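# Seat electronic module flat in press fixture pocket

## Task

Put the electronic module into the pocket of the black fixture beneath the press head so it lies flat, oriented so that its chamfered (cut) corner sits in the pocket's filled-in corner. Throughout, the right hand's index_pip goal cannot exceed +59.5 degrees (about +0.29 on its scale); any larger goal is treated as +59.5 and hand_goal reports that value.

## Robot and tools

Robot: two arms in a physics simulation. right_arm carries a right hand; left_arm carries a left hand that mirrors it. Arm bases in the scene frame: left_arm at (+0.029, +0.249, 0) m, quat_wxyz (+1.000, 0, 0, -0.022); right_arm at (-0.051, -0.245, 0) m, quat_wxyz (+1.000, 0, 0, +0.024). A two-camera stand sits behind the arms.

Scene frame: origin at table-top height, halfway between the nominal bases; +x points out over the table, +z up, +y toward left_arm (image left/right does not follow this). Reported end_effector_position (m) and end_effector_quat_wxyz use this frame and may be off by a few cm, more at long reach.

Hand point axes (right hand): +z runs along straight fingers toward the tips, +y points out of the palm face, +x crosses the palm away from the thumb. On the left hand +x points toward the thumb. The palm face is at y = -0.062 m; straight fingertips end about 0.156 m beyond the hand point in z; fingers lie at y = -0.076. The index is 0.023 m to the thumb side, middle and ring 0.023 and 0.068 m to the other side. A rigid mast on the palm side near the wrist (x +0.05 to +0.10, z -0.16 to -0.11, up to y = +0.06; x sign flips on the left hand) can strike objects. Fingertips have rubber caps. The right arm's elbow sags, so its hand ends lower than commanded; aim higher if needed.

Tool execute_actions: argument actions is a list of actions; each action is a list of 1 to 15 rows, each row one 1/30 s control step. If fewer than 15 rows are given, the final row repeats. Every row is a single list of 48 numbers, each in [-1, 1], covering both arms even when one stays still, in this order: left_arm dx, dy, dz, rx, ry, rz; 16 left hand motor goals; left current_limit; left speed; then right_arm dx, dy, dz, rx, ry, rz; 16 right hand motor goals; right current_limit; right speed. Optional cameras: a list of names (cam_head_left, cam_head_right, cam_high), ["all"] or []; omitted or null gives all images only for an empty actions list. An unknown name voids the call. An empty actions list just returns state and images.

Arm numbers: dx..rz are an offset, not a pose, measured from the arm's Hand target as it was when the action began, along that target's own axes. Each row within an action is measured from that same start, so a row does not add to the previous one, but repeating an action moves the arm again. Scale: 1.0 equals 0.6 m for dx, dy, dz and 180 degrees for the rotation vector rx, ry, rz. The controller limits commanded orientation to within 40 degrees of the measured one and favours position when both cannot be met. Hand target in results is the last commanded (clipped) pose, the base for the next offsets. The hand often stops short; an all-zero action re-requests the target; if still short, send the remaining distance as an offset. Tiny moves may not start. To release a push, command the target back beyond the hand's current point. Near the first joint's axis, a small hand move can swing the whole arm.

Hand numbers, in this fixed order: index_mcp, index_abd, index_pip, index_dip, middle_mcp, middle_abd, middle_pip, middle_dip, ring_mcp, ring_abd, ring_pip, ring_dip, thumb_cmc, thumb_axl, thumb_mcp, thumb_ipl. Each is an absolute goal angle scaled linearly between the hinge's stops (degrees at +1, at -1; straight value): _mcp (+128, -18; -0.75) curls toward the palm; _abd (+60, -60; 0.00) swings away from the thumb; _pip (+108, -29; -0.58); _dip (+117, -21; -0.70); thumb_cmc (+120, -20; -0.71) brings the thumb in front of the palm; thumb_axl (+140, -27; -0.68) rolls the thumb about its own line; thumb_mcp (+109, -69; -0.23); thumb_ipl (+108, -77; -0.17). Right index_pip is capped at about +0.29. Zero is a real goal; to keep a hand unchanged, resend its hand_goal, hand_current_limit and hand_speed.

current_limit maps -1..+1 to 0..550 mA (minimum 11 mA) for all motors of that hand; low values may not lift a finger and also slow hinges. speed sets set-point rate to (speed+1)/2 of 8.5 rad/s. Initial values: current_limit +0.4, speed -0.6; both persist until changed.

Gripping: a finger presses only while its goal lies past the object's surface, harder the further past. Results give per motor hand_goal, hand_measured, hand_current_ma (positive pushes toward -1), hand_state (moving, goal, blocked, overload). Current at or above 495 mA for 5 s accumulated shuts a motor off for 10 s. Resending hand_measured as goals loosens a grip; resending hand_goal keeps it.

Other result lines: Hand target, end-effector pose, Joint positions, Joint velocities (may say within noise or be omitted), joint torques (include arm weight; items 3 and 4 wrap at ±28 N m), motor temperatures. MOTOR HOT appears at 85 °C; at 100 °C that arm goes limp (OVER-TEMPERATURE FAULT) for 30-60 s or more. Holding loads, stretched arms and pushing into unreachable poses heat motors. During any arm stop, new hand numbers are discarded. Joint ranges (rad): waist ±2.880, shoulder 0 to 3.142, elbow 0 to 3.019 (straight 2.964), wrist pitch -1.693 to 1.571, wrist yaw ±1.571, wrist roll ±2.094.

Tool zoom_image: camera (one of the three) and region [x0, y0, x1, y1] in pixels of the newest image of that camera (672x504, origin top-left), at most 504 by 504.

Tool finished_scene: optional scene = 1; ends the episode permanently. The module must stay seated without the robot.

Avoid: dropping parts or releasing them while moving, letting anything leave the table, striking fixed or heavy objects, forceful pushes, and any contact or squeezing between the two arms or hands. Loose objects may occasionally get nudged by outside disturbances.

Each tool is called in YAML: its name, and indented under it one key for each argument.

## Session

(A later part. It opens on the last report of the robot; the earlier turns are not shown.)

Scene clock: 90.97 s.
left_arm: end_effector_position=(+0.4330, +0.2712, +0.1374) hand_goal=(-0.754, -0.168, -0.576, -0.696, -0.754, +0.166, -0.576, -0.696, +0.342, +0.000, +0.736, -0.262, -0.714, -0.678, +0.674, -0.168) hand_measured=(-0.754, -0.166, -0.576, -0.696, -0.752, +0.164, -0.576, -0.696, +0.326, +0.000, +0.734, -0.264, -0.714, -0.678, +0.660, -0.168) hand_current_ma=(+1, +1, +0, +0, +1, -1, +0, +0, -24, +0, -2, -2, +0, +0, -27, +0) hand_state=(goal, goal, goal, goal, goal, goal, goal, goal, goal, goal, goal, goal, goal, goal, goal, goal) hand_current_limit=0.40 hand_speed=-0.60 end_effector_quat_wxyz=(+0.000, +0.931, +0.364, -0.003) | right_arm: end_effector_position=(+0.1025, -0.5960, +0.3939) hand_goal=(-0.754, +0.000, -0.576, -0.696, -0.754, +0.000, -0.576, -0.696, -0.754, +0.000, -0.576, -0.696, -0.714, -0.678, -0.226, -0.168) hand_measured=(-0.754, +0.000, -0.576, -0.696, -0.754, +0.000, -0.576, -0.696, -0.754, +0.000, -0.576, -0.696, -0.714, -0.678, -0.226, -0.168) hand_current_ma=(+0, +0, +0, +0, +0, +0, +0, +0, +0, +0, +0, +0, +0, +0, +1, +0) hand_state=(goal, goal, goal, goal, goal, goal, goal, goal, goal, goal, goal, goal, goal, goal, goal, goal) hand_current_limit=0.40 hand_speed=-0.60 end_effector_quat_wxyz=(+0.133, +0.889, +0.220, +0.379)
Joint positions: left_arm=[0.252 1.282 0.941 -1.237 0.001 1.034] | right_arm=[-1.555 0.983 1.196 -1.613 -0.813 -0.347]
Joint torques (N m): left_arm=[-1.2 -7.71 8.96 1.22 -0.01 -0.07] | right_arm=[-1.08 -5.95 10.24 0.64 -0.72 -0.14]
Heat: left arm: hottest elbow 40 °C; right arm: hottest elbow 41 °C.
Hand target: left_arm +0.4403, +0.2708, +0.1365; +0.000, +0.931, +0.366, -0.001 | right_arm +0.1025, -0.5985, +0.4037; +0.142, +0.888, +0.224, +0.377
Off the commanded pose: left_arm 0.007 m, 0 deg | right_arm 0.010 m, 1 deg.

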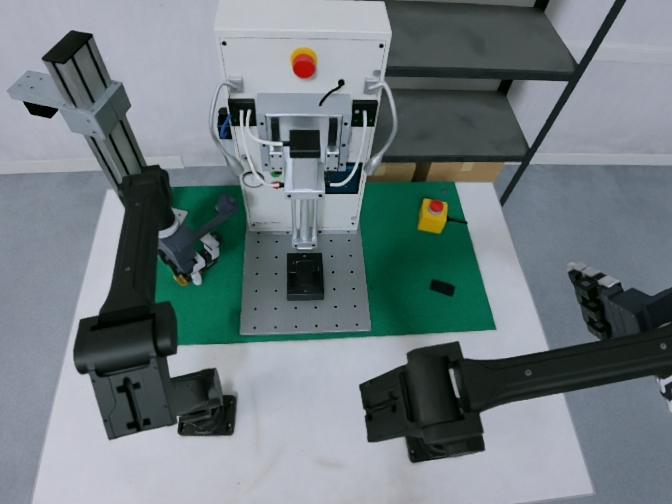

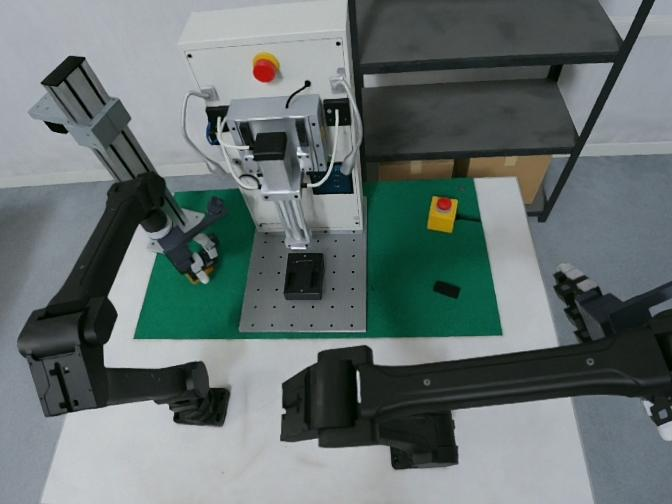

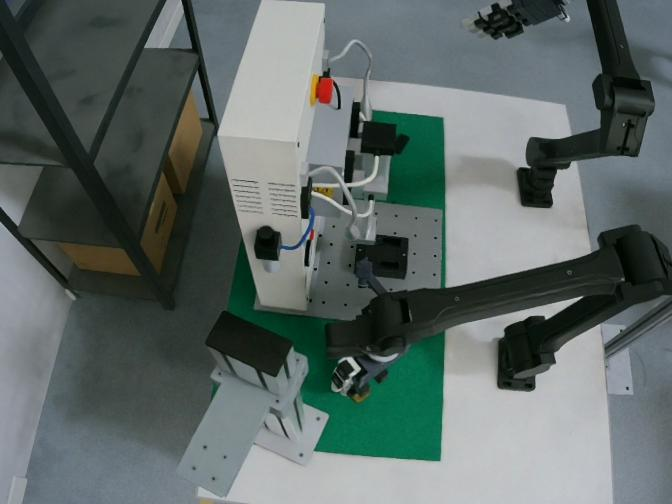

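execute_actions:
  actions:
    - [[0.0133,0.005,0.0167,0,0,0,-0.754,-0.167,-0.576,-0.696,-0.754,0.167,-0.576,-0.696,0.342,0,0.737,-0.261,-0.714,-0.678,0.674,-0.168,0.4,-0.6,0,0,0,0,0,0,-0.754,0,-0.576,-0.696,-0.754,0,-0.576,-0.696,-0.754,0,-0.576,-0.696,-0.714,-0.678,-0.226,-0.168,0.4,-0.6]]
  cameras: ["cam_head_left","cam_head_right","cam_high"]

zoom_image:
  camera: "cam_head_left"
  region: [150, 230, 230, 300]

zoom_image:
  camera: "cam_high"
  region: [320, 350, 400, 420]

Scene clock: 93.33 s.
left_arm: end_effector_position=(+0.4405, +0.2728, +0.1251) hand_goal=(-0.754, -0.168, -0.576, -0.696, -0.754, +0.166, -0.576, -0.696, +0.342, +0.000, +0.736, -0.262, -0.714, -0.678, +0.674, -0.168) hand_measured=(-0.754, -0.166, -0.576, -0.696, -0.752, +0.164, -0.576, -0.696, +0.326, +0.000, +0.734, -0.264, -0.714, -0.678, +0.660, -0.168) hand_current_ma=(+1, +1, +0, +0, +1, -1, +0, +0, -24, +0, -2, -2, +0, +0, -27, +0) hand_state=(goal, goal, goal, goal, goal, goal, goal, goal, goal, goal, goal, goal, goal, goal, goal, goal) hand_current_limit=0.40 hand_speed=-0.60 end_effector_quat_wxyz=(+0.000, +0.931, +0.364, -0.007) | right_arm: end_effector_position=(+0.1025, -0.5960, +0.3939) hand_goal=(-0.754, +0.000, -0.576, -0.696, -0.754, +0.000, -0.576, -0.696, -0.754, +0.000, -0.576, -0.696, -0.714, -0.678, -0.226, -0.168) hand_measured=(-0.754, +0.000, -0.576, -0.696, -0.754, +0.000, -0.576, -0.696, -0.754, +0.000, -0.576, -0.696, -0.714, -0.678, -0.226, -0.168) hand_current_ma=(+0, +0, +0, +0, +0, +0, +0, +0, +0, +0, +0, +0, +0, +0, +1, +0) hand_state=(goal, goal, goal, goal, goal, goal, goal, goal, goal, goal, goal, goal, goal, goal, goal, goal) hand_current_limit=0.40 hand_speed=-0.60 end_effector_quat_wxyz=(+0.133, +0.889, +0.220, +0.379)
Joint positions: left_arm=[0.252 1.319 0.941 -1.207 0.001 1.033] | right_arm=[-1.555 0.983 1.196 -1.613 -0.813 -0.347]
Joint torques (N m): left_arm=[-0.79 -8.59 9.01 1.21 0 -0.02] | right_arm=[-1.14 -5.07 10.28 0.66 -0.79 -0.11]
Heat: left arm: hottest elbow 39 °C; right arm: hottest elbow 41 °C.
Hand target: left_arm +0.4481, +0.2741, +0.1264; +0.000, +0.931, +0.366, -0.001 | right_arm +0.1025, -0.5985, +0.4037; +0.142, +0.888, +0.224, +0.377
Off the commanded pose: left_arm 0.008 m, 1 deg | right_arm 0.010 m, 1 deg.

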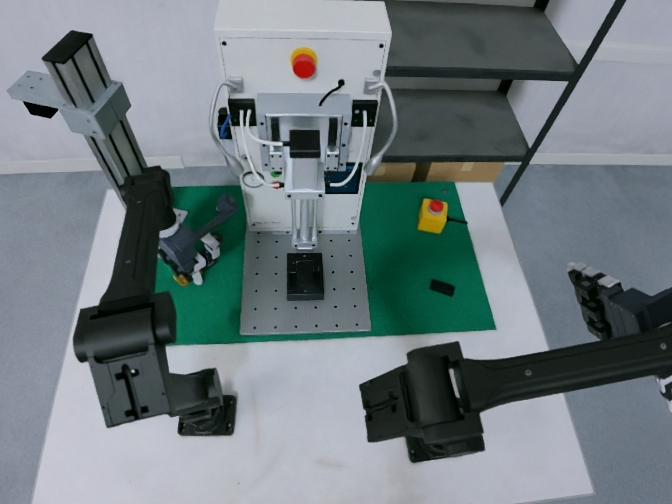

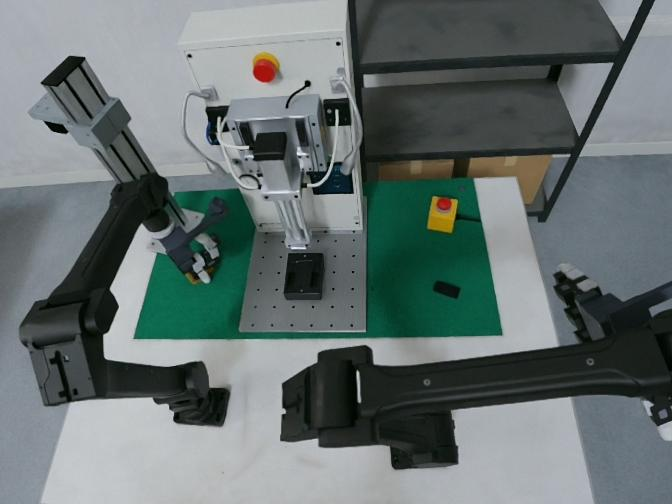

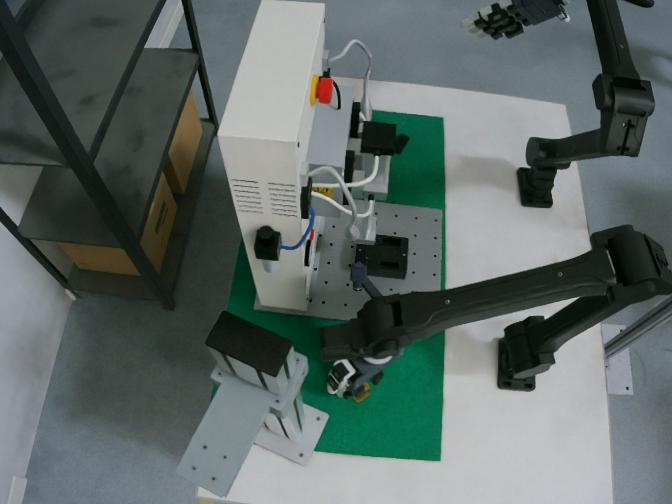

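Scaled by 6.300 from the camera's 672x504 image, which has a finer 960x720 frame.

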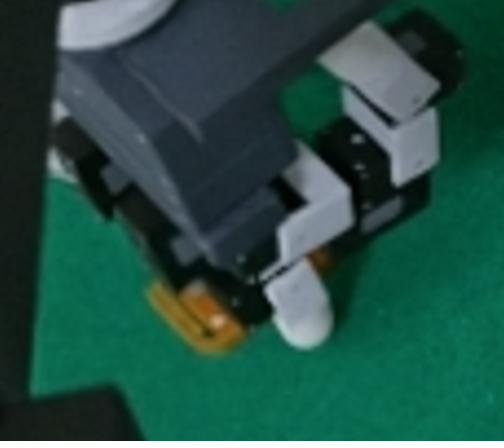

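Scaled by 6.300 from the camera's 672x504 image, which has a finer 960x720 frame.

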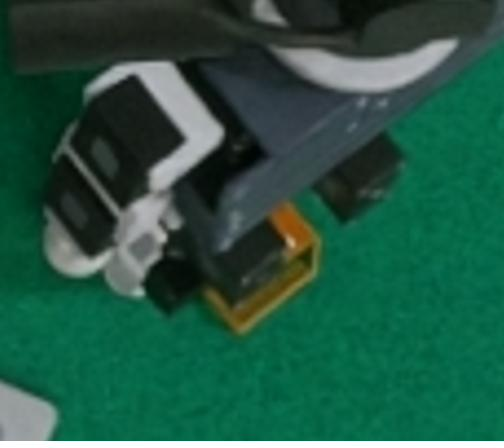

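execute_actions:
  actions:
    - [[-0.003,0,0.0075,0,0,0,-0.754,-0.167,-0.576,-0.696,-0.754,0.167,-0.576,-0.696,0.342,0,0.737,-0.261,-0.714,-0.678,0.674,-0.168,0.4,-0.6,0,0,0,0,0,0,-0.754,0,-0.576,-0.696,-0.754,0,-0.576,-0.696,-0.754,0,-0.576,-0.696,-0.714,-0.678,-0.226,-0.168,0.4,-0.6]]

Scene clock: 96.13 s.
left_arm: end_effector_position=(+0.4436, +0.2735, +0.1259) hand_goal=(-0.754, -0.168, -0.576, -0.696, -0.754, +0.166, -0.576, -0.696, +0.342, +0.000, +0.736, -0.262, -0.714, -0.678, +0.674, -0.168) hand_measured=(-0.754, -0.166, -0.576, -0.696, -0.752, +0.164, -0.576, -0.696, +0.326, +0.000, +0.734, -0.264, -0.714, -0.678, +0.660, -0.168) hand_current_ma=(+1, +1, +0, +0, +1, -1, +0, +0, -24, +0, -2, -2, +0, +0, -27, +0) hand_state=(goal, goal, goal, goal, goal, goal, goal, goal, goal, goal, goal, goal, goal, goal, goal, goal) hand_current_limit=0.40 hand_speed=-0.60 end_effector_quat_wxyz=(+0.001, +0.931, +0.364, +0.000) | right_arm: end_effector_position=(+0.1025, -0.5960, +0.3939) hand_goal=(-0.754, +0.000, -0.576, -0.696, -0.754, +0.000, -0.576, -0.696, -0.754, +0.000, -0.576, -0.696, -0.714, -0.678, -0.226, -0.168) hand_measured=(-0.754, +0.000, -0.576, -0.696, -0.754, +0.000, -0.576, -0.696, -0.754, +0.000, -0.576, -0.696, -0.714, -0.678, -0.226, -0.168) hand_current_ma=(+0, +0, +0, +0, +0, +0, +0, +0, +0, +0, +0, +0, +0, +0, +1, +0) hand_state=(goal, goal, goal, goal, goal, goal, goal, goal, goal, goal, goal, goal, goal, goal, goal, goal) hand_current_limit=0.40 hand_speed=-0.60 end_effector_quat_wxyz=(+0.133, +0.889, +0.220, +0.379)
Joint positions: left_arm=[0.252 1.319 0.941 -1.194 0.001 1.033] | right_arm=[-1.555 0.983 1.196 -1.613 -0.813 -0.347]
Joint torques (N m): left_arm=[-1.03 -8.41 8.06 1.24 0 -0.04] | right_arm=[-0.67 -5.48 10.14 0.49 -0.76 -0.08]
Heat: left arm: hottest elbow 39 °C; right arm: hottest elbow 41 °C.
Hand target: left_arm +0.4469, +0.2728, +0.1220; +0.000, +0.931, +0.366, +0.000 | right_arm +0.1025, -0.5985, +0.4037; +0.142, +0.888, +0.224, +0.377
Off the commanded pose: left_arm 0.005 m, 0 deg | right_arm 0.010 m, 1 deg.

execute_actions:
  actions:
    - [[0,0,0.0085,0,0,0,-0.754,-0.167,-0.576,-0.696,-0.754,0.167,-0.576,-0.696,0.342,0,0.737,-0.261,-0.714,-0.678,0.674,-0.168,0.4,-0.6,0,0,0,0,0,0,-0.754,0,-0.576,-0.696,-0.754,0,-0.576,-0.696,-0.754,0,-0.576,-0.696,-0.714,-0.678,-0.226,-0.168,0.4,-0.6]]
  cameras: ["cam_head_left"]

zoom_image:
  camera: "cam_head_left"
  region: [150, 230, 230, 300]

Scene clock: 99.17 s.
left_arm: end_effector_position=(+0.4441, +0.2736, +0.1226) hand_goal=(-0.754, -0.168, -0.576, -0.696, -0.754, +0.166, -0.576, -0.696, +0.342, +0.000, +0.736, -0.262, -0.714, -0.678, +0.674, -0.168) hand_measured=(-0.754, -0.166, -0.576, -0.696, -0.752, +0.164, -0.576, -0.696, +0.326, +0.000, +0.734, -0.264, -0.714, -0.678, +0.660, -0.168) hand_current_ma=(+1, +1, +0, +0, +1, -1, +0, +0, -24, +0, -2, -2, +0, +0, -27, +0) hand_state=(goal, goal, goal, goal, goal, goal, goal, goal, goal, goal, goal, goal, goal, goal, goal, goal) hand_current_limit=0.40 hand_speed=-0.60 end_effector_quat_wxyz=(+0.001, +0.931, +0.364, +0.002) | right_arm: end_effector_position=(+0.1025, -0.5960, +0.3939) hand_goal=(-0.754, +0.000, -0.576, -0.696, -0.754, +0.000, -0.576, -0.696, -0.754, +0.000, -0.576, -0.696, -0.714, -0.678, -0.226, -0.168) hand_measured=(-0.754, +0.000, -0.576, -0.696, -0.754, +0.000, -0.576, -0.696, -0.754, +0.000, -0.576, -0.696, -0.714, -0.678, -0.226, -0.168) hand_current_ma=(+0, +0, +0, +0, +0, +0, +0, +0, +0, +0, +0, +0, +0, +0, +1, +0) hand_state=(goal, goal, goal, goal, goal, goal, goal, goal, goal, goal, goal, goal, goal, goal, goal, goal) hand_current_limit=0.40 hand_speed=-0.60 end_effector_quat_wxyz=(+0.133, +0.889, +0.220, +0.379)
Joint positions: left_arm=[0.252 1.321 0.933 -1.179 0.001 1.033] | right_arm=[-1.555 0.983 1.196 -1.613 -0.813 -0.347]
Joint torques (N m): left_arm=[-1.08 -8.18 7.91 1.24 -0.01 -0.04] | right_arm=[-1.26 -5.36 10.07 0.72 -0.8 -0.16]
Heat: left arm: hottest elbow 39 °C; right arm: hottest elbow 41 °C.
Hand target: left_arm +0.4467, +0.2728, +0.1167; +0.000, +0.931, +0.366, -0.001 | right_arm +0.1025, -0.5985, +0.4037; +0.142, +0.888, +0.224, +0.377
Off the commanded pose: left_arm 0.006 m, 0 deg | right_arm 0.010 m, 1 deg.
Images, in order (width x height): cam_head_left 672x504.

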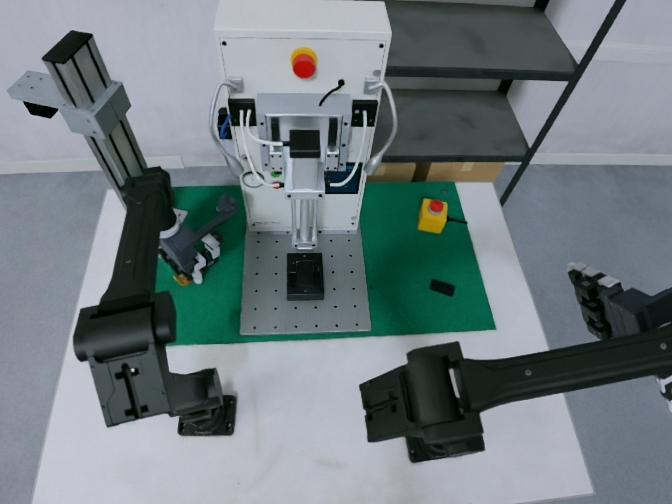

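Scaled by 6.300 from the camera's 672x504 image, which has a finer 960x720 frame.

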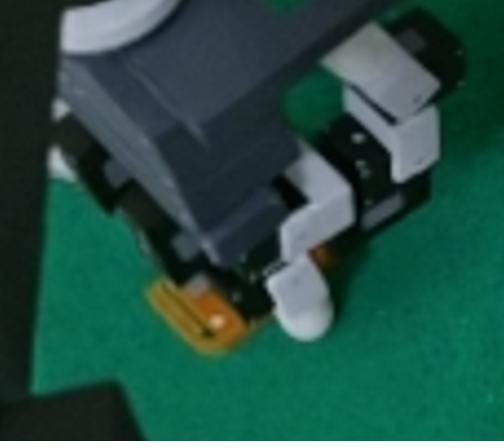

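execute_actions:
  actions:
    - [[0,0,0,0,0,0,-0.754,-0.08,-0.576,-0.696,-0.754,0.08,-0.576,-0.696,0.342,0,0.737,-0.261,-0.714,-0.678,0.674,-0.168,0.4,-0.8,0,0,0,0,0,0,-0.754,0,-0.576,-0.696,-0.754,0,-0.576,-0.696,-0.754,0,-0.576,-0.696,-0.714,-0.678,-0.226,-0.168,0.4,-0.6]]
    - [[0,0,0,0,0,0,-0.754,0.0,-0.576,-0.696,-0.754,0.0,-0.576,-0.696,0.342,0,0.737,-0.261,-0.714,-0.678,0.674,-0.168,0.4,-0.8,0,0,0,0,0,0,-0.754,0,-0.576,-0.696,-0.754,0,-0.576,-0.696,-0.754,0,-0.576,-0.696,-0.714,-0.678,-0.226,-0.168,0.4,-0.6]]
  cameras: ["cam_head_left"]

zoom_image:
  camera: "cam_head_left"
  region: [150, 230, 230, 300]

Scene clock: 101.23 s.
left_arm: end_effector_position=(+0.4441, +0.2736, +0.1226) hand_goal=(-0.754, +0.000, -0.576, -0.696, -0.754, +0.000, -0.576, -0.696, +0.342, +0.000, +0.736, -0.262, -0.714, -0.678, +0.674, -0.168) hand_measured=(-0.754, -0.072, -0.576, -0.696, -0.754, +0.092, -0.576, -0.696, +0.326, +0.000, +0.734, -0.264, -0.714, -0.678, +0.660, -0.168) hand_current_ma=(+1, -159, +0, +0, +0, +227, +0, +0, -24, +0, -2, -2, +0, +0, -27, +0) hand_state=(goal, blocked, goal, goal, goal, blocked, goal, goal, goal, goal, goal, goal, goal, goal, goal, goal) hand_current_limit=0.40 hand_speed=-0.80 end_effector_quat_wxyz=(+0.001, +0.931, +0.364, +0.002) | right_arm: end_effector_position=(+0.1025, -0.5960, +0.3939) hand_goal=(-0.754, +0.000, -0.576, -0.696, -0.754, +0.000, -0.576, -0.696, -0.754, +0.000, -0.576, -0.696, -0.714, -0.678, -0.226, -0.168) hand_measured=(-0.754, +0.000, -0.576, -0.696, -0.754, +0.000, -0.576, -0.696, -0.754, +0.000, -0.576, -0.696, -0.714, -0.678, -0.226, -0.168) hand_current_ma=(+0, +0, +0, +0, +0, +0, +0, +0, +0, +0, +0, +0, +0, +0, +1, +0) hand_state=(goal, goal, goal, goal, goal, goal, goal, goal, goal, goal, goal, goal, goal, goal, goal, goal) hand_current_limit=0.40 hand_speed=-0.60 end_effector_quat_wxyz=(+0.133, +0.889, +0.220, +0.379)
Joint positions: left_arm=[0.252 1.321 0.933 -1.179 0.001 1.033] | right_arm=[-1.555 0.983 1.196 -1.613 -0.813 -0.347]
Joint torques (N m): left_arm=[-1.03 -8.18 7.92 1.24 -0.01 -0.05] | right_arm=[-0.62 -6.01 10.25 0.81 -0.76 -0.11]
Heat: left arm: hottest elbow 38 °C; right arm: hottest elbow 42 °C.
Hand target: left_arm +0.4467, +0.2728, +0.1167; +0.000, +0.931, +0.366, -0.001 | right_arm +0.1025, -0.5985, +0.4037; +0.142, +0.888, +0.224, +0.377
Off the commanded pose: left_arm 0.006 m, 0 deg | right_arm 0.010 m, 1 deg.
Images, in order (width x height): cam_head_left 672x504.

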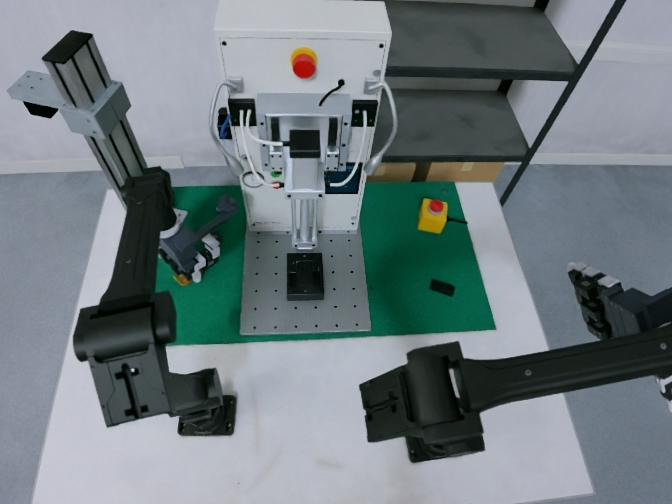

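Scaled by 6.300 from the camera's 672x504 image, which has a finer 960x720 frame.

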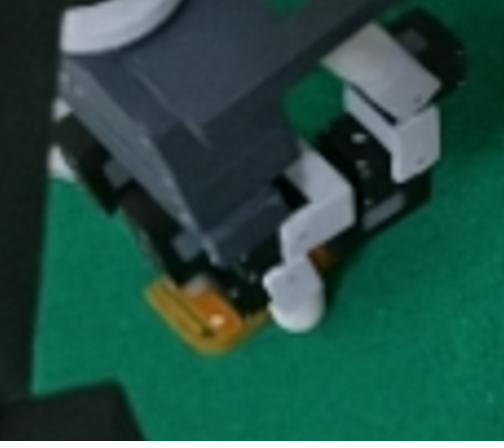

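execute_actions:
  actions:
    - [[0,0,-0.0417,0,0,0,-0.754,0.0,-0.576,-0.696,-0.754,0.0,-0.576,-0.696,0.342,0,0.737,-0.261,-0.714,-0.678,0.674,-0.168,0.4,-0.8,0,0,0,0,0,0,-0.754,0,-0.576,-0.696,-0.754,0,-0.576,-0.696,-0.754,0,-0.576,-0.696,-0.714,-0.678,-0.226,-0.168,0.4,-0.6]]
  cameras: ["cam_head_left","cam_high"]

zoom_image:
  camera: "cam_head_left"
  region: [150, 230, 230, 300]

zoom_image:
  camera: "cam_high"
  region: [320, 350, 400, 420]

Scene clock: 104.30 s.
left_arm: end_effector_position=(+0.4359, +0.2718, +0.1212) hand_goal=(-0.754, +0.000, -0.576, -0.696, -0.754, +0.000, -0.576, -0.696, +0.342, +0.000, +0.736, -0.262, -0.714, -0.678, +0.674, -0.168) hand_measured=(-0.738, -0.072, -0.568, -0.694, -0.756, +0.088, -0.576, -0.696, +0.326, +0.000, +0.734, -0.264, -0.714, -0.678, +0.660, -0.168) hand_current_ma=(+24, -159, +9, +2, -1, +214, +0, +0, -24, +0, -2, -2, +0, +0, -27, +0) hand_state=(goal, blocked, goal, goal, goal, blocked, goal, goal, goal, goal, goal, goal, goal, goal, goal, goal) hand_current_limit=0.40 hand_speed=-0.80 end_effector_quat_wxyz=(-0.002, +0.931, +0.364, -0.015) | right_arm: end_effector_position=(+0.1025, -0.5960, +0.3939) hand_goal=(-0.754, +0.000, -0.576, -0.696, -0.754, +0.000, -0.576, -0.696, -0.754, +0.000, -0.576, -0.696, -0.714, -0.678, -0.226, -0.168) hand_measured=(-0.754, +0.000, -0.576, -0.696, -0.754, +0.000, -0.576, -0.696, -0.754, +0.000, -0.576, -0.696, -0.714, -0.678, -0.226, -0.168) hand_current_ma=(+0, +0, +0, +0, +0, +0, +0, +0, +0, +0, +0, +0, +0, +0, +1, +0) hand_state=(goal, goal, goal, goal, goal, goal, goal, goal, goal, goal, goal, goal, goal, goal, goal, goal) hand_current_limit=0.40 hand_speed=-0.60 end_effector_quat_wxyz=(+0.133, +0.889, +0.220, +0.379)
Joint positions: left_arm=[0.252 1.321 0.935 -1.216 0.001 1.033] | right_arm=[-1.555 0.983 1.196 -1.613 -0.813 -0.347]
Joint torques (N m): left_arm=[-1.08 -10.46 11.34 -0.36 0 -0.04] | right_arm=[0.03 -5.19 10.21 0.69 -0.79 -0.09]
Heat: left arm: hottest elbow 38 °C; right arm: hottest elbow 42 °C.
Hand target: left_arm +0.4469, +0.2728, +0.1418; +0.000, +0.931, +0.366, -0.001 | right_arm +0.1025, -0.5985, +0.4037; +0.142, +0.888, +0.224, +0.377
Off the commanded pose: left_arm 0.023 m, 2 deg | right_arm 0.010 m, 1 deg.
Images, in order (width x height): cam_head_left 672x504, cam_high 672x504.

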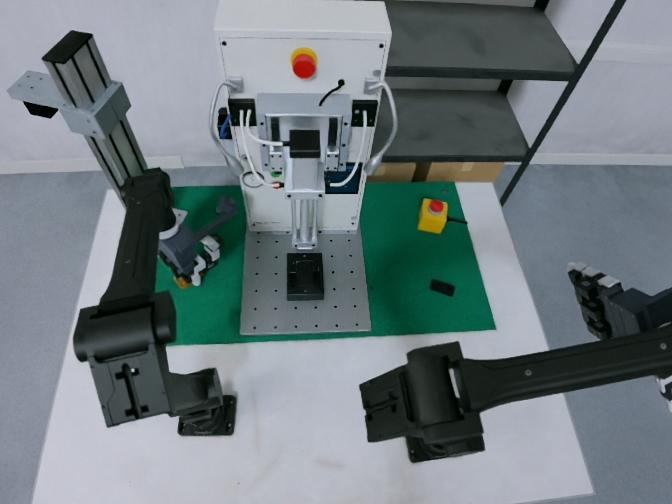

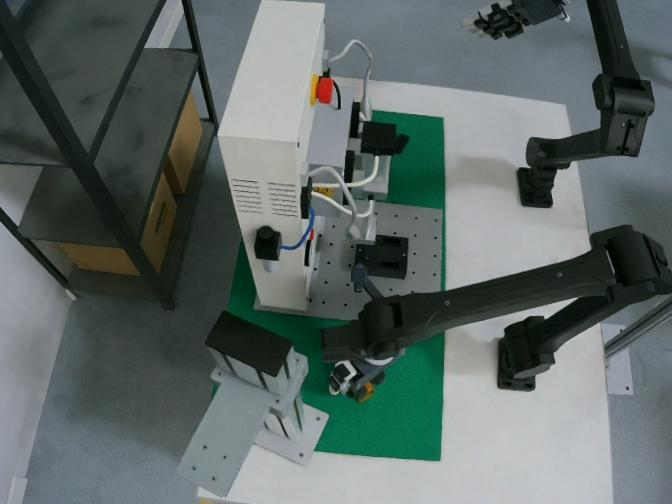

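Scaled by 6.300 from the camera's 672x504 image, which has a finer 960x720 frame.

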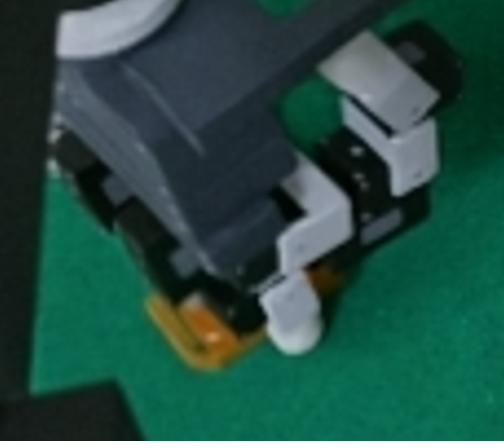

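Scaled by 6.300 from the camera's 672x504 image, which has a finer 960x720 frame.

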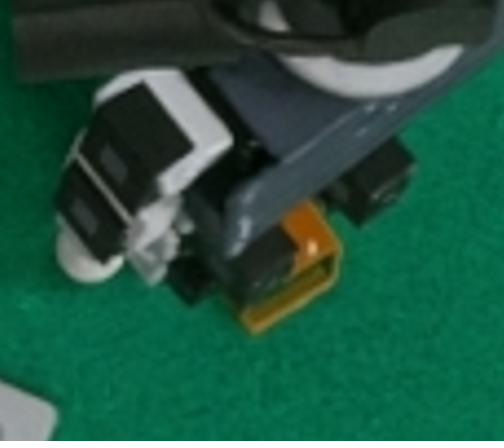

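execute_actions:
  actions:
    - [[0,0,-0.04,0,0,0,-0.754,0.0,-0.576,-0.696,-0.754,0.0,-0.576,-0.696,0.342,0,0.737,-0.261,-0.714,-0.678,0.674,-0.168,0.4,-0.8,0,0,0,0,0,0,-0.754,0,-0.576,-0.696,-0.754,0,-0.576,-0.696,-0.754,0,-0.576,-0.696,-0.714,-0.678,-0.226,-0.168,0.4,-0.6]]
  cameras: ["cam_head_left","cam_high"]

zoom_image:
  camera: "cam_head_left"
  region: [150, 230, 230, 300]

zoom_image:
  camera: "cam_high"
  region: [320, 350, 400, 420]

Scene clock: 105.80 s.
left_arm: end_effector_position=(+0.4262, +0.2698, +0.1331) hand_goal=(-0.754, +0.000, -0.576, -0.696, -0.754, +0.000, -0.576, -0.696, +0.342, +0.000, +0.736, -0.262, -0.714, -0.678, +0.674, -0.168) hand_measured=(-0.744, -0.072, -0.570, -0.694, -0.756, +0.088, -0.576, -0.696, +0.326, +0.000, +0.734, -0.264, -0.714, -0.678, +0.660, -0.168) hand_current_ma=(+12, -159, +6, +2, -1, +213, +0, +0, -24, +0, -2, -2, +0, +0, -27, +0) hand_state=(goal, blocked, goal, goal, goal, blocked, goal, goal, goal, goal, goal, goal, goal, goal, goal, goal) hand_current_limit=0.40 hand_speed=-0.80 end_effector_quat_wxyz=(-0.005, +0.931, +0.364, -0.036) | right_arm: end_effector_position=(+0.1025, -0.5960, +0.3939) hand_goal=(-0.754, +0.000, -0.576, -0.696, -0.754, +0.000, -0.576, -0.696, -0.754, +0.000, -0.576, -0.696, -0.714, -0.678, -0.226, -0.168) hand_measured=(-0.754, +0.000, -0.576, -0.696, -0.754, +0.000, -0.576, -0.696, -0.754, +0.000, -0.576, -0.696, -0.714, -0.678, -0.226, -0.168) hand_current_ma=(+0, +0, +0, +0, +0, +0, +0, +0, +0, +0, +0, +0, +0, +0, +1, +0) hand_state=(goal, goal, goal, goal, goal, goal, goal, goal, goal, goal, goal, goal, goal, goal, goal, goal) hand_current_limit=0.40 hand_speed=-0.60 end_effector_quat_wxyz=(+0.133, +0.889, +0.220, +0.379)
Joint positions: left_arm=[0.252 1.308 0.963 -1.299 0.001 1.033] | right_arm=[-1.555 0.983 1.196 -1.613 -0.813 -0.347]
Joint torques (N m): left_arm=[-0.97 -11.22 12.78 0.2 0.02 -0.03] | right_arm=[-0.91 -5.66 10.26 0.64 -0.75 -0.14]
Heat: left arm: hottest elbow 39 °C; right arm: hottest elbow 42 °C.
Hand target: left_arm +0.4469, +0.2729, +0.1659; +0.000, +0.931, +0.366, -0.001 | right_arm +0.1025, -0.5985, +0.4037; +0.142, +0.888, +0.224, +0.377
Off the commanded pose: left_arm 0.039 m, 4 deg | right_arm 0.010 m, 1 deg.
Images, in order (width x height): cam_head_left 672x504, cam_high 672x504.

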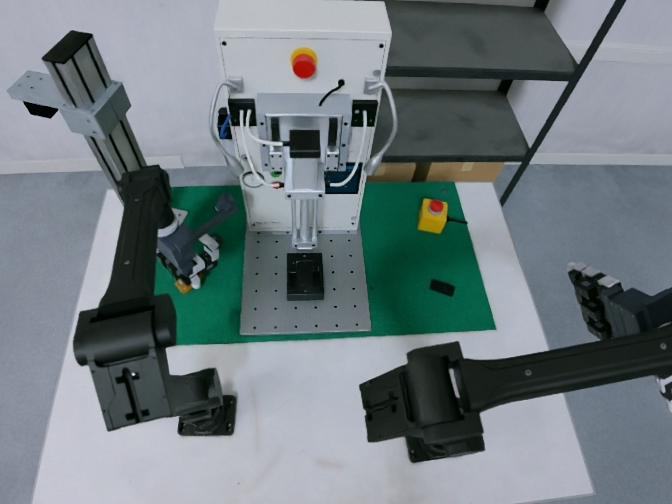

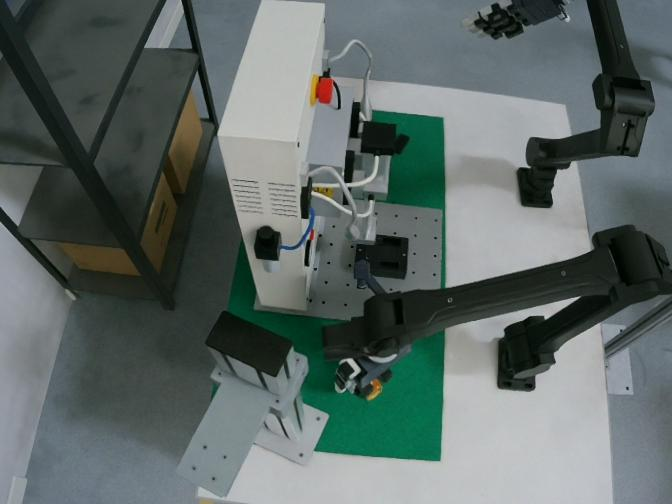

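Scaled by 6.300 from the camera's 672x504 image, which has a finer 960x720 frame.

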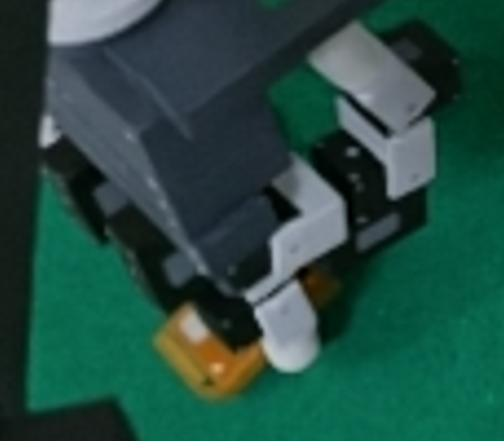

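Scaled by 6.300 from the camera's 672x504 image, which has a finer 960x720 frame.

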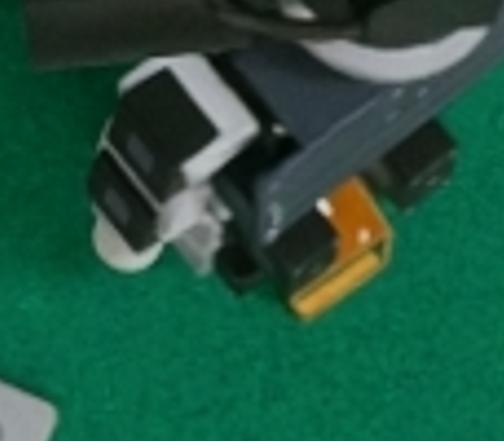

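execute_actions:
  actions:
    - [[0,0,-0.02,0,0,0,-0.754,0.0,-0.576,-0.696,-0.754,0.0,-0.576,-0.696,0.342,0,0.737,-0.261,-0.714,-0.678,0.674,-0.168,0.4,-0.8,0,0,0,0,0,0,-0.754,0,-0.576,-0.696,-0.754,0,-0.576,-0.696,-0.754,0,-0.576,-0.696,-0.714,-0.678,-0.226,-0.168,0.4,-0.6]]
    - [[-0.0398,-0.0064,0,0,0,0.1017,-0.754,0.0,-0.576,-0.696,-0.754,0.0,-0.576,-0.696,0.342,0,0.737,-0.261,-0.714,-0.678,0.674,-0.168,0.4,-0.8,0,0,0,0,0,0,-0.754,0,-0.576,-0.696,-0.754,0,-0.576,-0.696,-0.754,0,-0.576,-0.696,-0.714,-0.678,-0.226,-0.168,0.4,-0.6]]
    - [[-0.0398,-0.0064,0,0,0,0.1017,-0.754,0.0,-0.576,-0.696,-0.754,0.0,-0.576,-0.696,0.342,0,0.737,-0.261,-0.714,-0.678,0.674,-0.168,0.4,-0.8,0,0,0,0,0,0,-0.754,0,-0.576,-0.696,-0.754,0,-0.576,-0.696,-0.754,0,-0.576,-0.696,-0.714,-0.678,-0.226,-0.168,0.4,-0.6]]
    - [[-0.0398,-0.0064,0,0,0,0.1017,-0.754,0.0,-0.576,-0.696,-0.754,0.0,-0.576,-0.696,0.342,0,0.737,-0.261,-0.714,-0.678,0.674,-0.168,0.4,-0.8,0,0,0,0,0,0,-0.754,0,-0.576,-0.696,-0.754,0,-0.576,-0.696,-0.754,0,-0.576,-0.696,-0.714,-0.678,-0.226,-0.168,0.4,-0.6]]
  cameras: ["cam_head_left","cam_high"]

zoom_image:
  camera: "cam_head_left"
  region: [150, 220, 250, 310]

zoom_image:
  camera: "cam_high"
  region: [320, 330, 420, 420]

Scene clock: 110.27 s.
left_arm: end_effector_position=(+0.3612, +0.2467, +0.1592) hand_goal=(-0.754, +0.000, -0.576, -0.696, -0.754, +0.000, -0.576, -0.696, +0.342, +0.000, +0.736, -0.262, -0.714, -0.678, +0.674, -0.168) hand_measured=(-0.750, -0.004, -0.574, -0.694, -0.754, +0.002, -0.576, -0.696, +0.326, +0.000, +0.734, -0.264, -0.714, -0.678, +0.660, -0.168) hand_current_ma=(+3, -2, +2, +2, +0, +2, +0, +0, -24, +0, -2, -2, +0, +0, -27, +0) hand_state=(goal, goal, goal, goal, goal, goal, goal, goal, goal, goal, goal, goal, goal, goal, goal, goal) hand_current_limit=0.40 hand_speed=-0.80 end_effector_quat_wxyz=(+0.006, +0.994, -0.103, -0.022) | right_arm: end_effector_position=(+0.1025, -0.5960, +0.3939) hand_goal=(-0.754, +0.000, -0.576, -0.696, -0.754, +0.000, -0.576, -0.696, -0.754, +0.000, -0.576, -0.696, -0.714, -0.678, -0.226, -0.168) hand_measured=(-0.754, +0.000, -0.576, -0.696, -0.754, +0.000, -0.576, -0.696, -0.754, +0.000, -0.576, -0.696, -0.714, -0.678, -0.226, -0.168) hand_current_ma=(+0, +0, +0, +0, +0, +0, +0, +0, +0, +0, +0, +0, +0, +0, +1, +0) hand_state=(goal, goal, goal, goal, goal, goal, goal, goal, goal, goal, goal, goal, goal, goal, goal, goal) hand_current_limit=0.40 hand_speed=-0.60 end_effector_quat_wxyz=(+0.133, +0.889, +0.220, +0.379)
Joint positions: left_arm=[0.297 1.293 1.008 -1.332 -0.005 2.03] | right_arm=[-1.555 0.983 1.196 -1.613 -0.813 -0.347]
Joint torques (N m): left_arm=[0.26 -8.53 12.77 0.23 0.18 0.14] | right_arm=[-0.97 -5.95 10.11 0.69 -0.75 -0.13]
Heat: left arm: hottest elbow 39 °C; right arm: hottest elbow 42 °C.
Hand target: left_arm +0.3794, +0.2542, +0.1780; +0.001, +0.995, -0.104, +0.000 | right_arm +0.1025, -0.5985, +0.4037; +0.142, +0.888, +0.224, +0.377
Off the commanded pose: left_arm 0.027 m, 3 deg | right_arm 0.010 m, 1 deg.
Images, in order (width x height): cam_head_left 672x504, cam_high 672x504.

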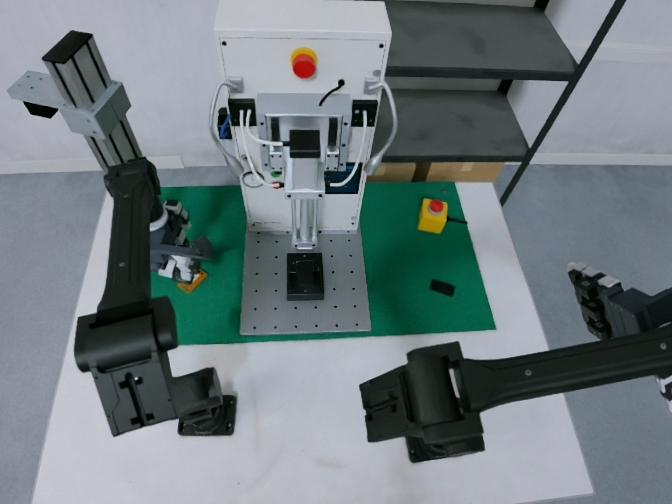

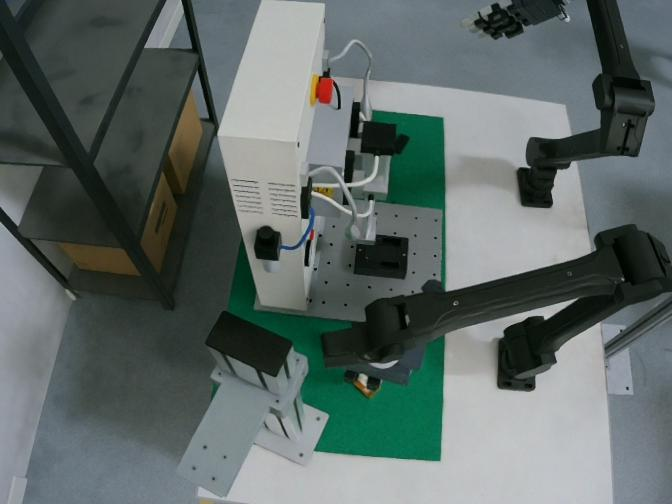

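Scaled by 5.040 from the camera's 672x504 image, which has a finer 960x720 frame.

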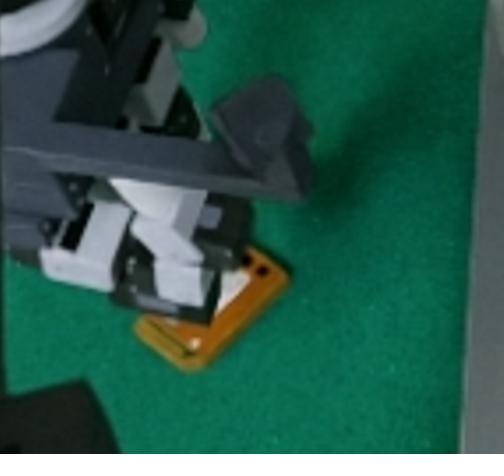

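Scaled by 5.040 from the camera's 672x504 image, which has a finer 960x720 frame.

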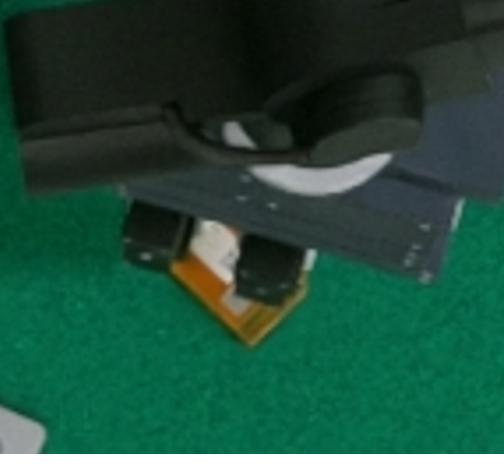

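execute_actions:
  actions:
    - [[0,0,-0.12,0,0,0,-0.754,-0.12,-0.576,-0.696,-0.754,0.12,-0.576,-0.696,0.342,0,0.737,-0.261,-0.714,-0.678,0.674,-0.168,0.4,-0.8,0,0,0,0,0,0,-0.754,0,-0.576,-0.696,-0.754,0,-0.576,-0.696,-0.754,0,-0.576,-0.696,-0.714,-0.678,-0.226,-0.168,0.4,-0.6]]
    - [[0.0398,-0.0064,0,0,0,-0.1017,-0.754,-0.167,-0.576,-0.696,-0.754,0.167,-0.576,-0.696,0.342,0,0.737,-0.261,-0.714,-0.678,0.674,-0.168,0.4,-0.8,0,0,0,0,0,0,-0.754,0,-0.576,-0.696,-0.754,0,-0.576,-0.696,-0.754,0,-0.576,-0.696,-0.714,-0.678,-0.226,-0.168,0.4,-0.6]]
    - [[0.0398,-0.0064,0,0,0,-0.1017,-0.754,-0.167,-0.576,-0.696,-0.754,0.167,-0.576,-0.696,0.342,0,0.737,-0.261,-0.714,-0.678,0.674,-0.168,0.4,-0.8,0,0,0,0,0,0,-0.754,0,-0.576,-0.696,-0.754,0,-0.576,-0.696,-0.754,0,-0.576,-0.696,-0.714,-0.678,-0.226,-0.168,0.4,-0.6]]
    - [[0.0398,-0.0064,0,0,0,-0.1017,-0.754,-0.167,-0.576,-0.696,-0.754,0.167,-0.576,-0.696,0.342,0,0.737,-0.261,-0.714,-0.678,0.674,-0.168,0.4,-0.8,0,0,0,0,0,0,-0.754,0,-0.576,-0.696,-0.754,0,-0.576,-0.696,-0.754,0,-0.576,-0.696,-0.714,-0.678,-0.226,-0.168,0.4,-0.6]]
  cameras: ["cam_head_left","cam_head_right","cam_high"]

zoom_image:
  camera: "cam_head_left"
  region: [150, 220, 250, 310]

zoom_image:
  camera: "cam_head_right"
  region: [150, 220, 250, 310]

zoom_image:
  camera: "cam_high"
  region: [320, 330, 420, 420]

Scene clock: 118.90 s.
left_arm: end_effector_position=(+0.4389, +0.2743, +0.2263) hand_goal=(-0.754, -0.168, -0.576, -0.696, -0.754, +0.166, -0.576, -0.696, +0.342, +0.000, +0.736, -0.262, -0.714, -0.678, +0.674, -0.168) hand_measured=(-0.752, -0.164, -0.574, -0.694, -0.754, +0.162, -0.576, -0.696, +0.326, +0.000, +0.734, -0.264, -0.714, -0.678, +0.660, -0.168) hand_current_ma=(+2, +2, +2, +2, +0, -3, +0, +0, -24, +0, -2, -2, +0, +0, -27, +0) hand_state=(goal, goal, goal, goal, goal, goal, goal, goal, goal, goal, goal, goal, goal, goal, goal, goal) hand_current_limit=0.40 hand_speed=-0.80 end_effector_quat_wxyz=(-0.001, +0.931, +0.365, -0.025) | right_arm: end_effector_position=(+0.1025, -0.5960, +0.3939) hand_goal=(-0.754, +0.000, -0.576, -0.696, -0.754, +0.000, -0.576, -0.696, -0.754, +0.000, -0.576, -0.696, -0.714, -0.678, -0.226, -0.168) hand_measured=(-0.754, +0.000, -0.576, -0.696, -0.754, +0.000, -0.576, -0.696, -0.754, +0.000, -0.576, -0.696, -0.714, -0.678, -0.226, -0.168) hand_current_ma=(+0, +0, +0, +0, +0, +0, +0, +0, +0, +0, +0, +0, +0, +0, +1, +0) hand_state=(goal, goal, goal, goal, goal, goal, goal, goal, goal, goal, goal, goal, goal, goal, goal, goal) hand_current_limit=0.40 hand_speed=-0.60 end_effector_quat_wxyz=(+0.133, +0.889, +0.220, +0.379)
Joint positions: left_arm=[0.259 1.273 1.179 -1.526 0.006 1.04] | right_arm=[-1.555 0.983 1.196 -1.613 -0.813 -0.347]
Joint torques (N m): left_arm=[-1.49 -10.99 11.58 0.28 -0.05 -0.06] | right_arm=[-0.73 -5.48 10.11 0.79 -0.76 -0.11]
Heat: left arm: hottest elbow 39 °C; right arm: hottest elbow 42 °C.
Hand target: left_arm +0.4470, +0.2731, +0.2499; +0.000, +0.930, +0.366, -0.001 | right_arm +0.1025, -0.5985, +0.4037; +0.142, +0.888, +0.224, +0.377
Off the commanded pose: left_arm 0.025 m, 3 deg | right_arm 0.010 m, 1 deg.

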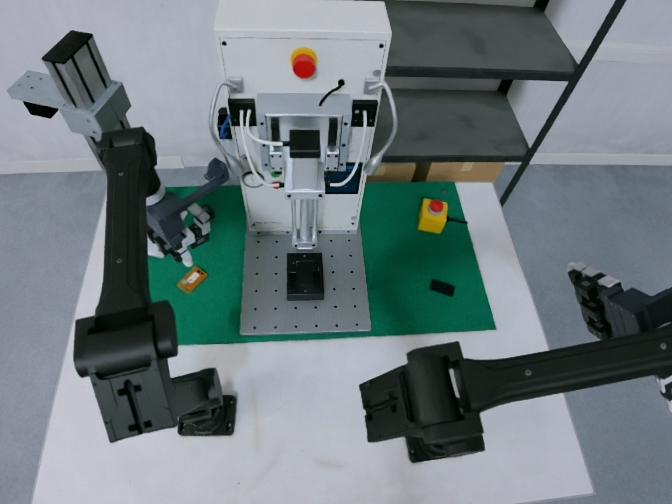

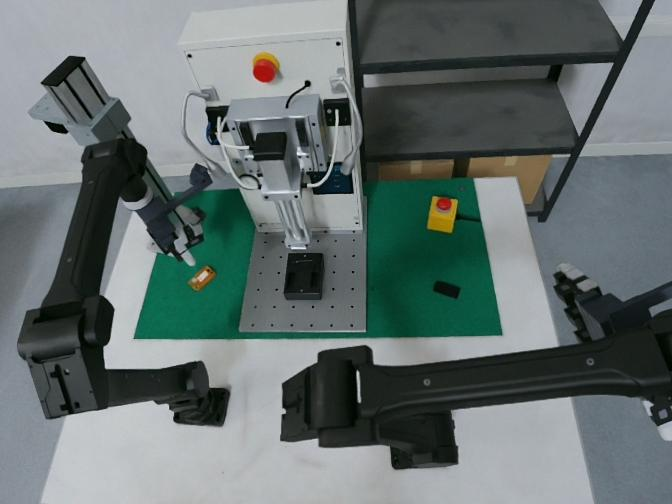

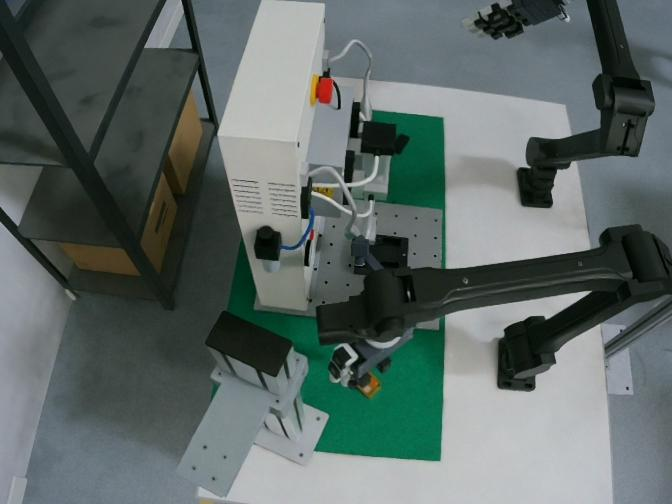

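Scaled by 5.040 from the camera's 672x504 image, which has a finer 960x720 frame.

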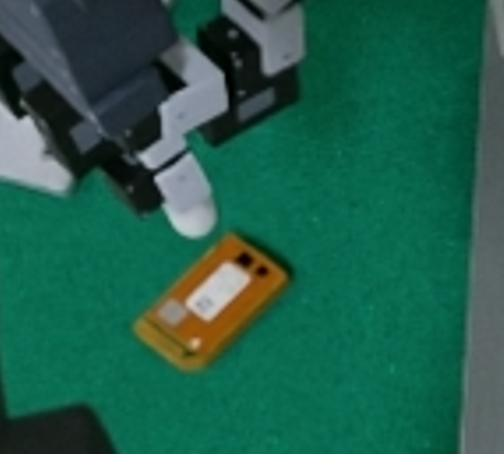

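Scaled by 5.040 from the camera's 672x504 image, which has a finer 960x720 frame.

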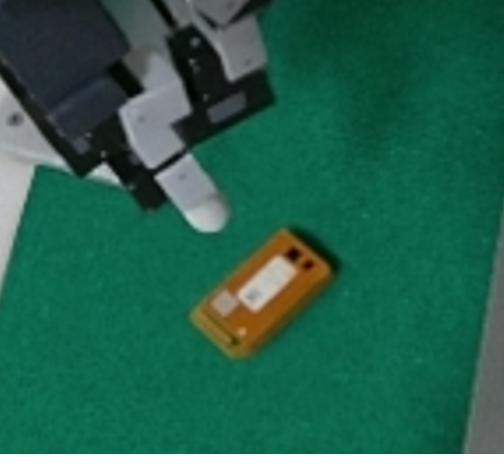

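Scaled by 5.040 from the camera's 672x504 image, which has a finer 960x720 frame.

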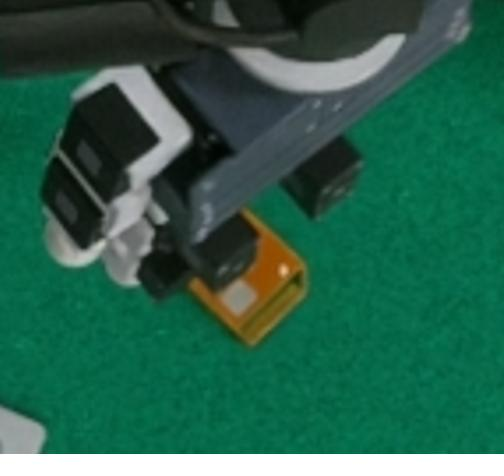

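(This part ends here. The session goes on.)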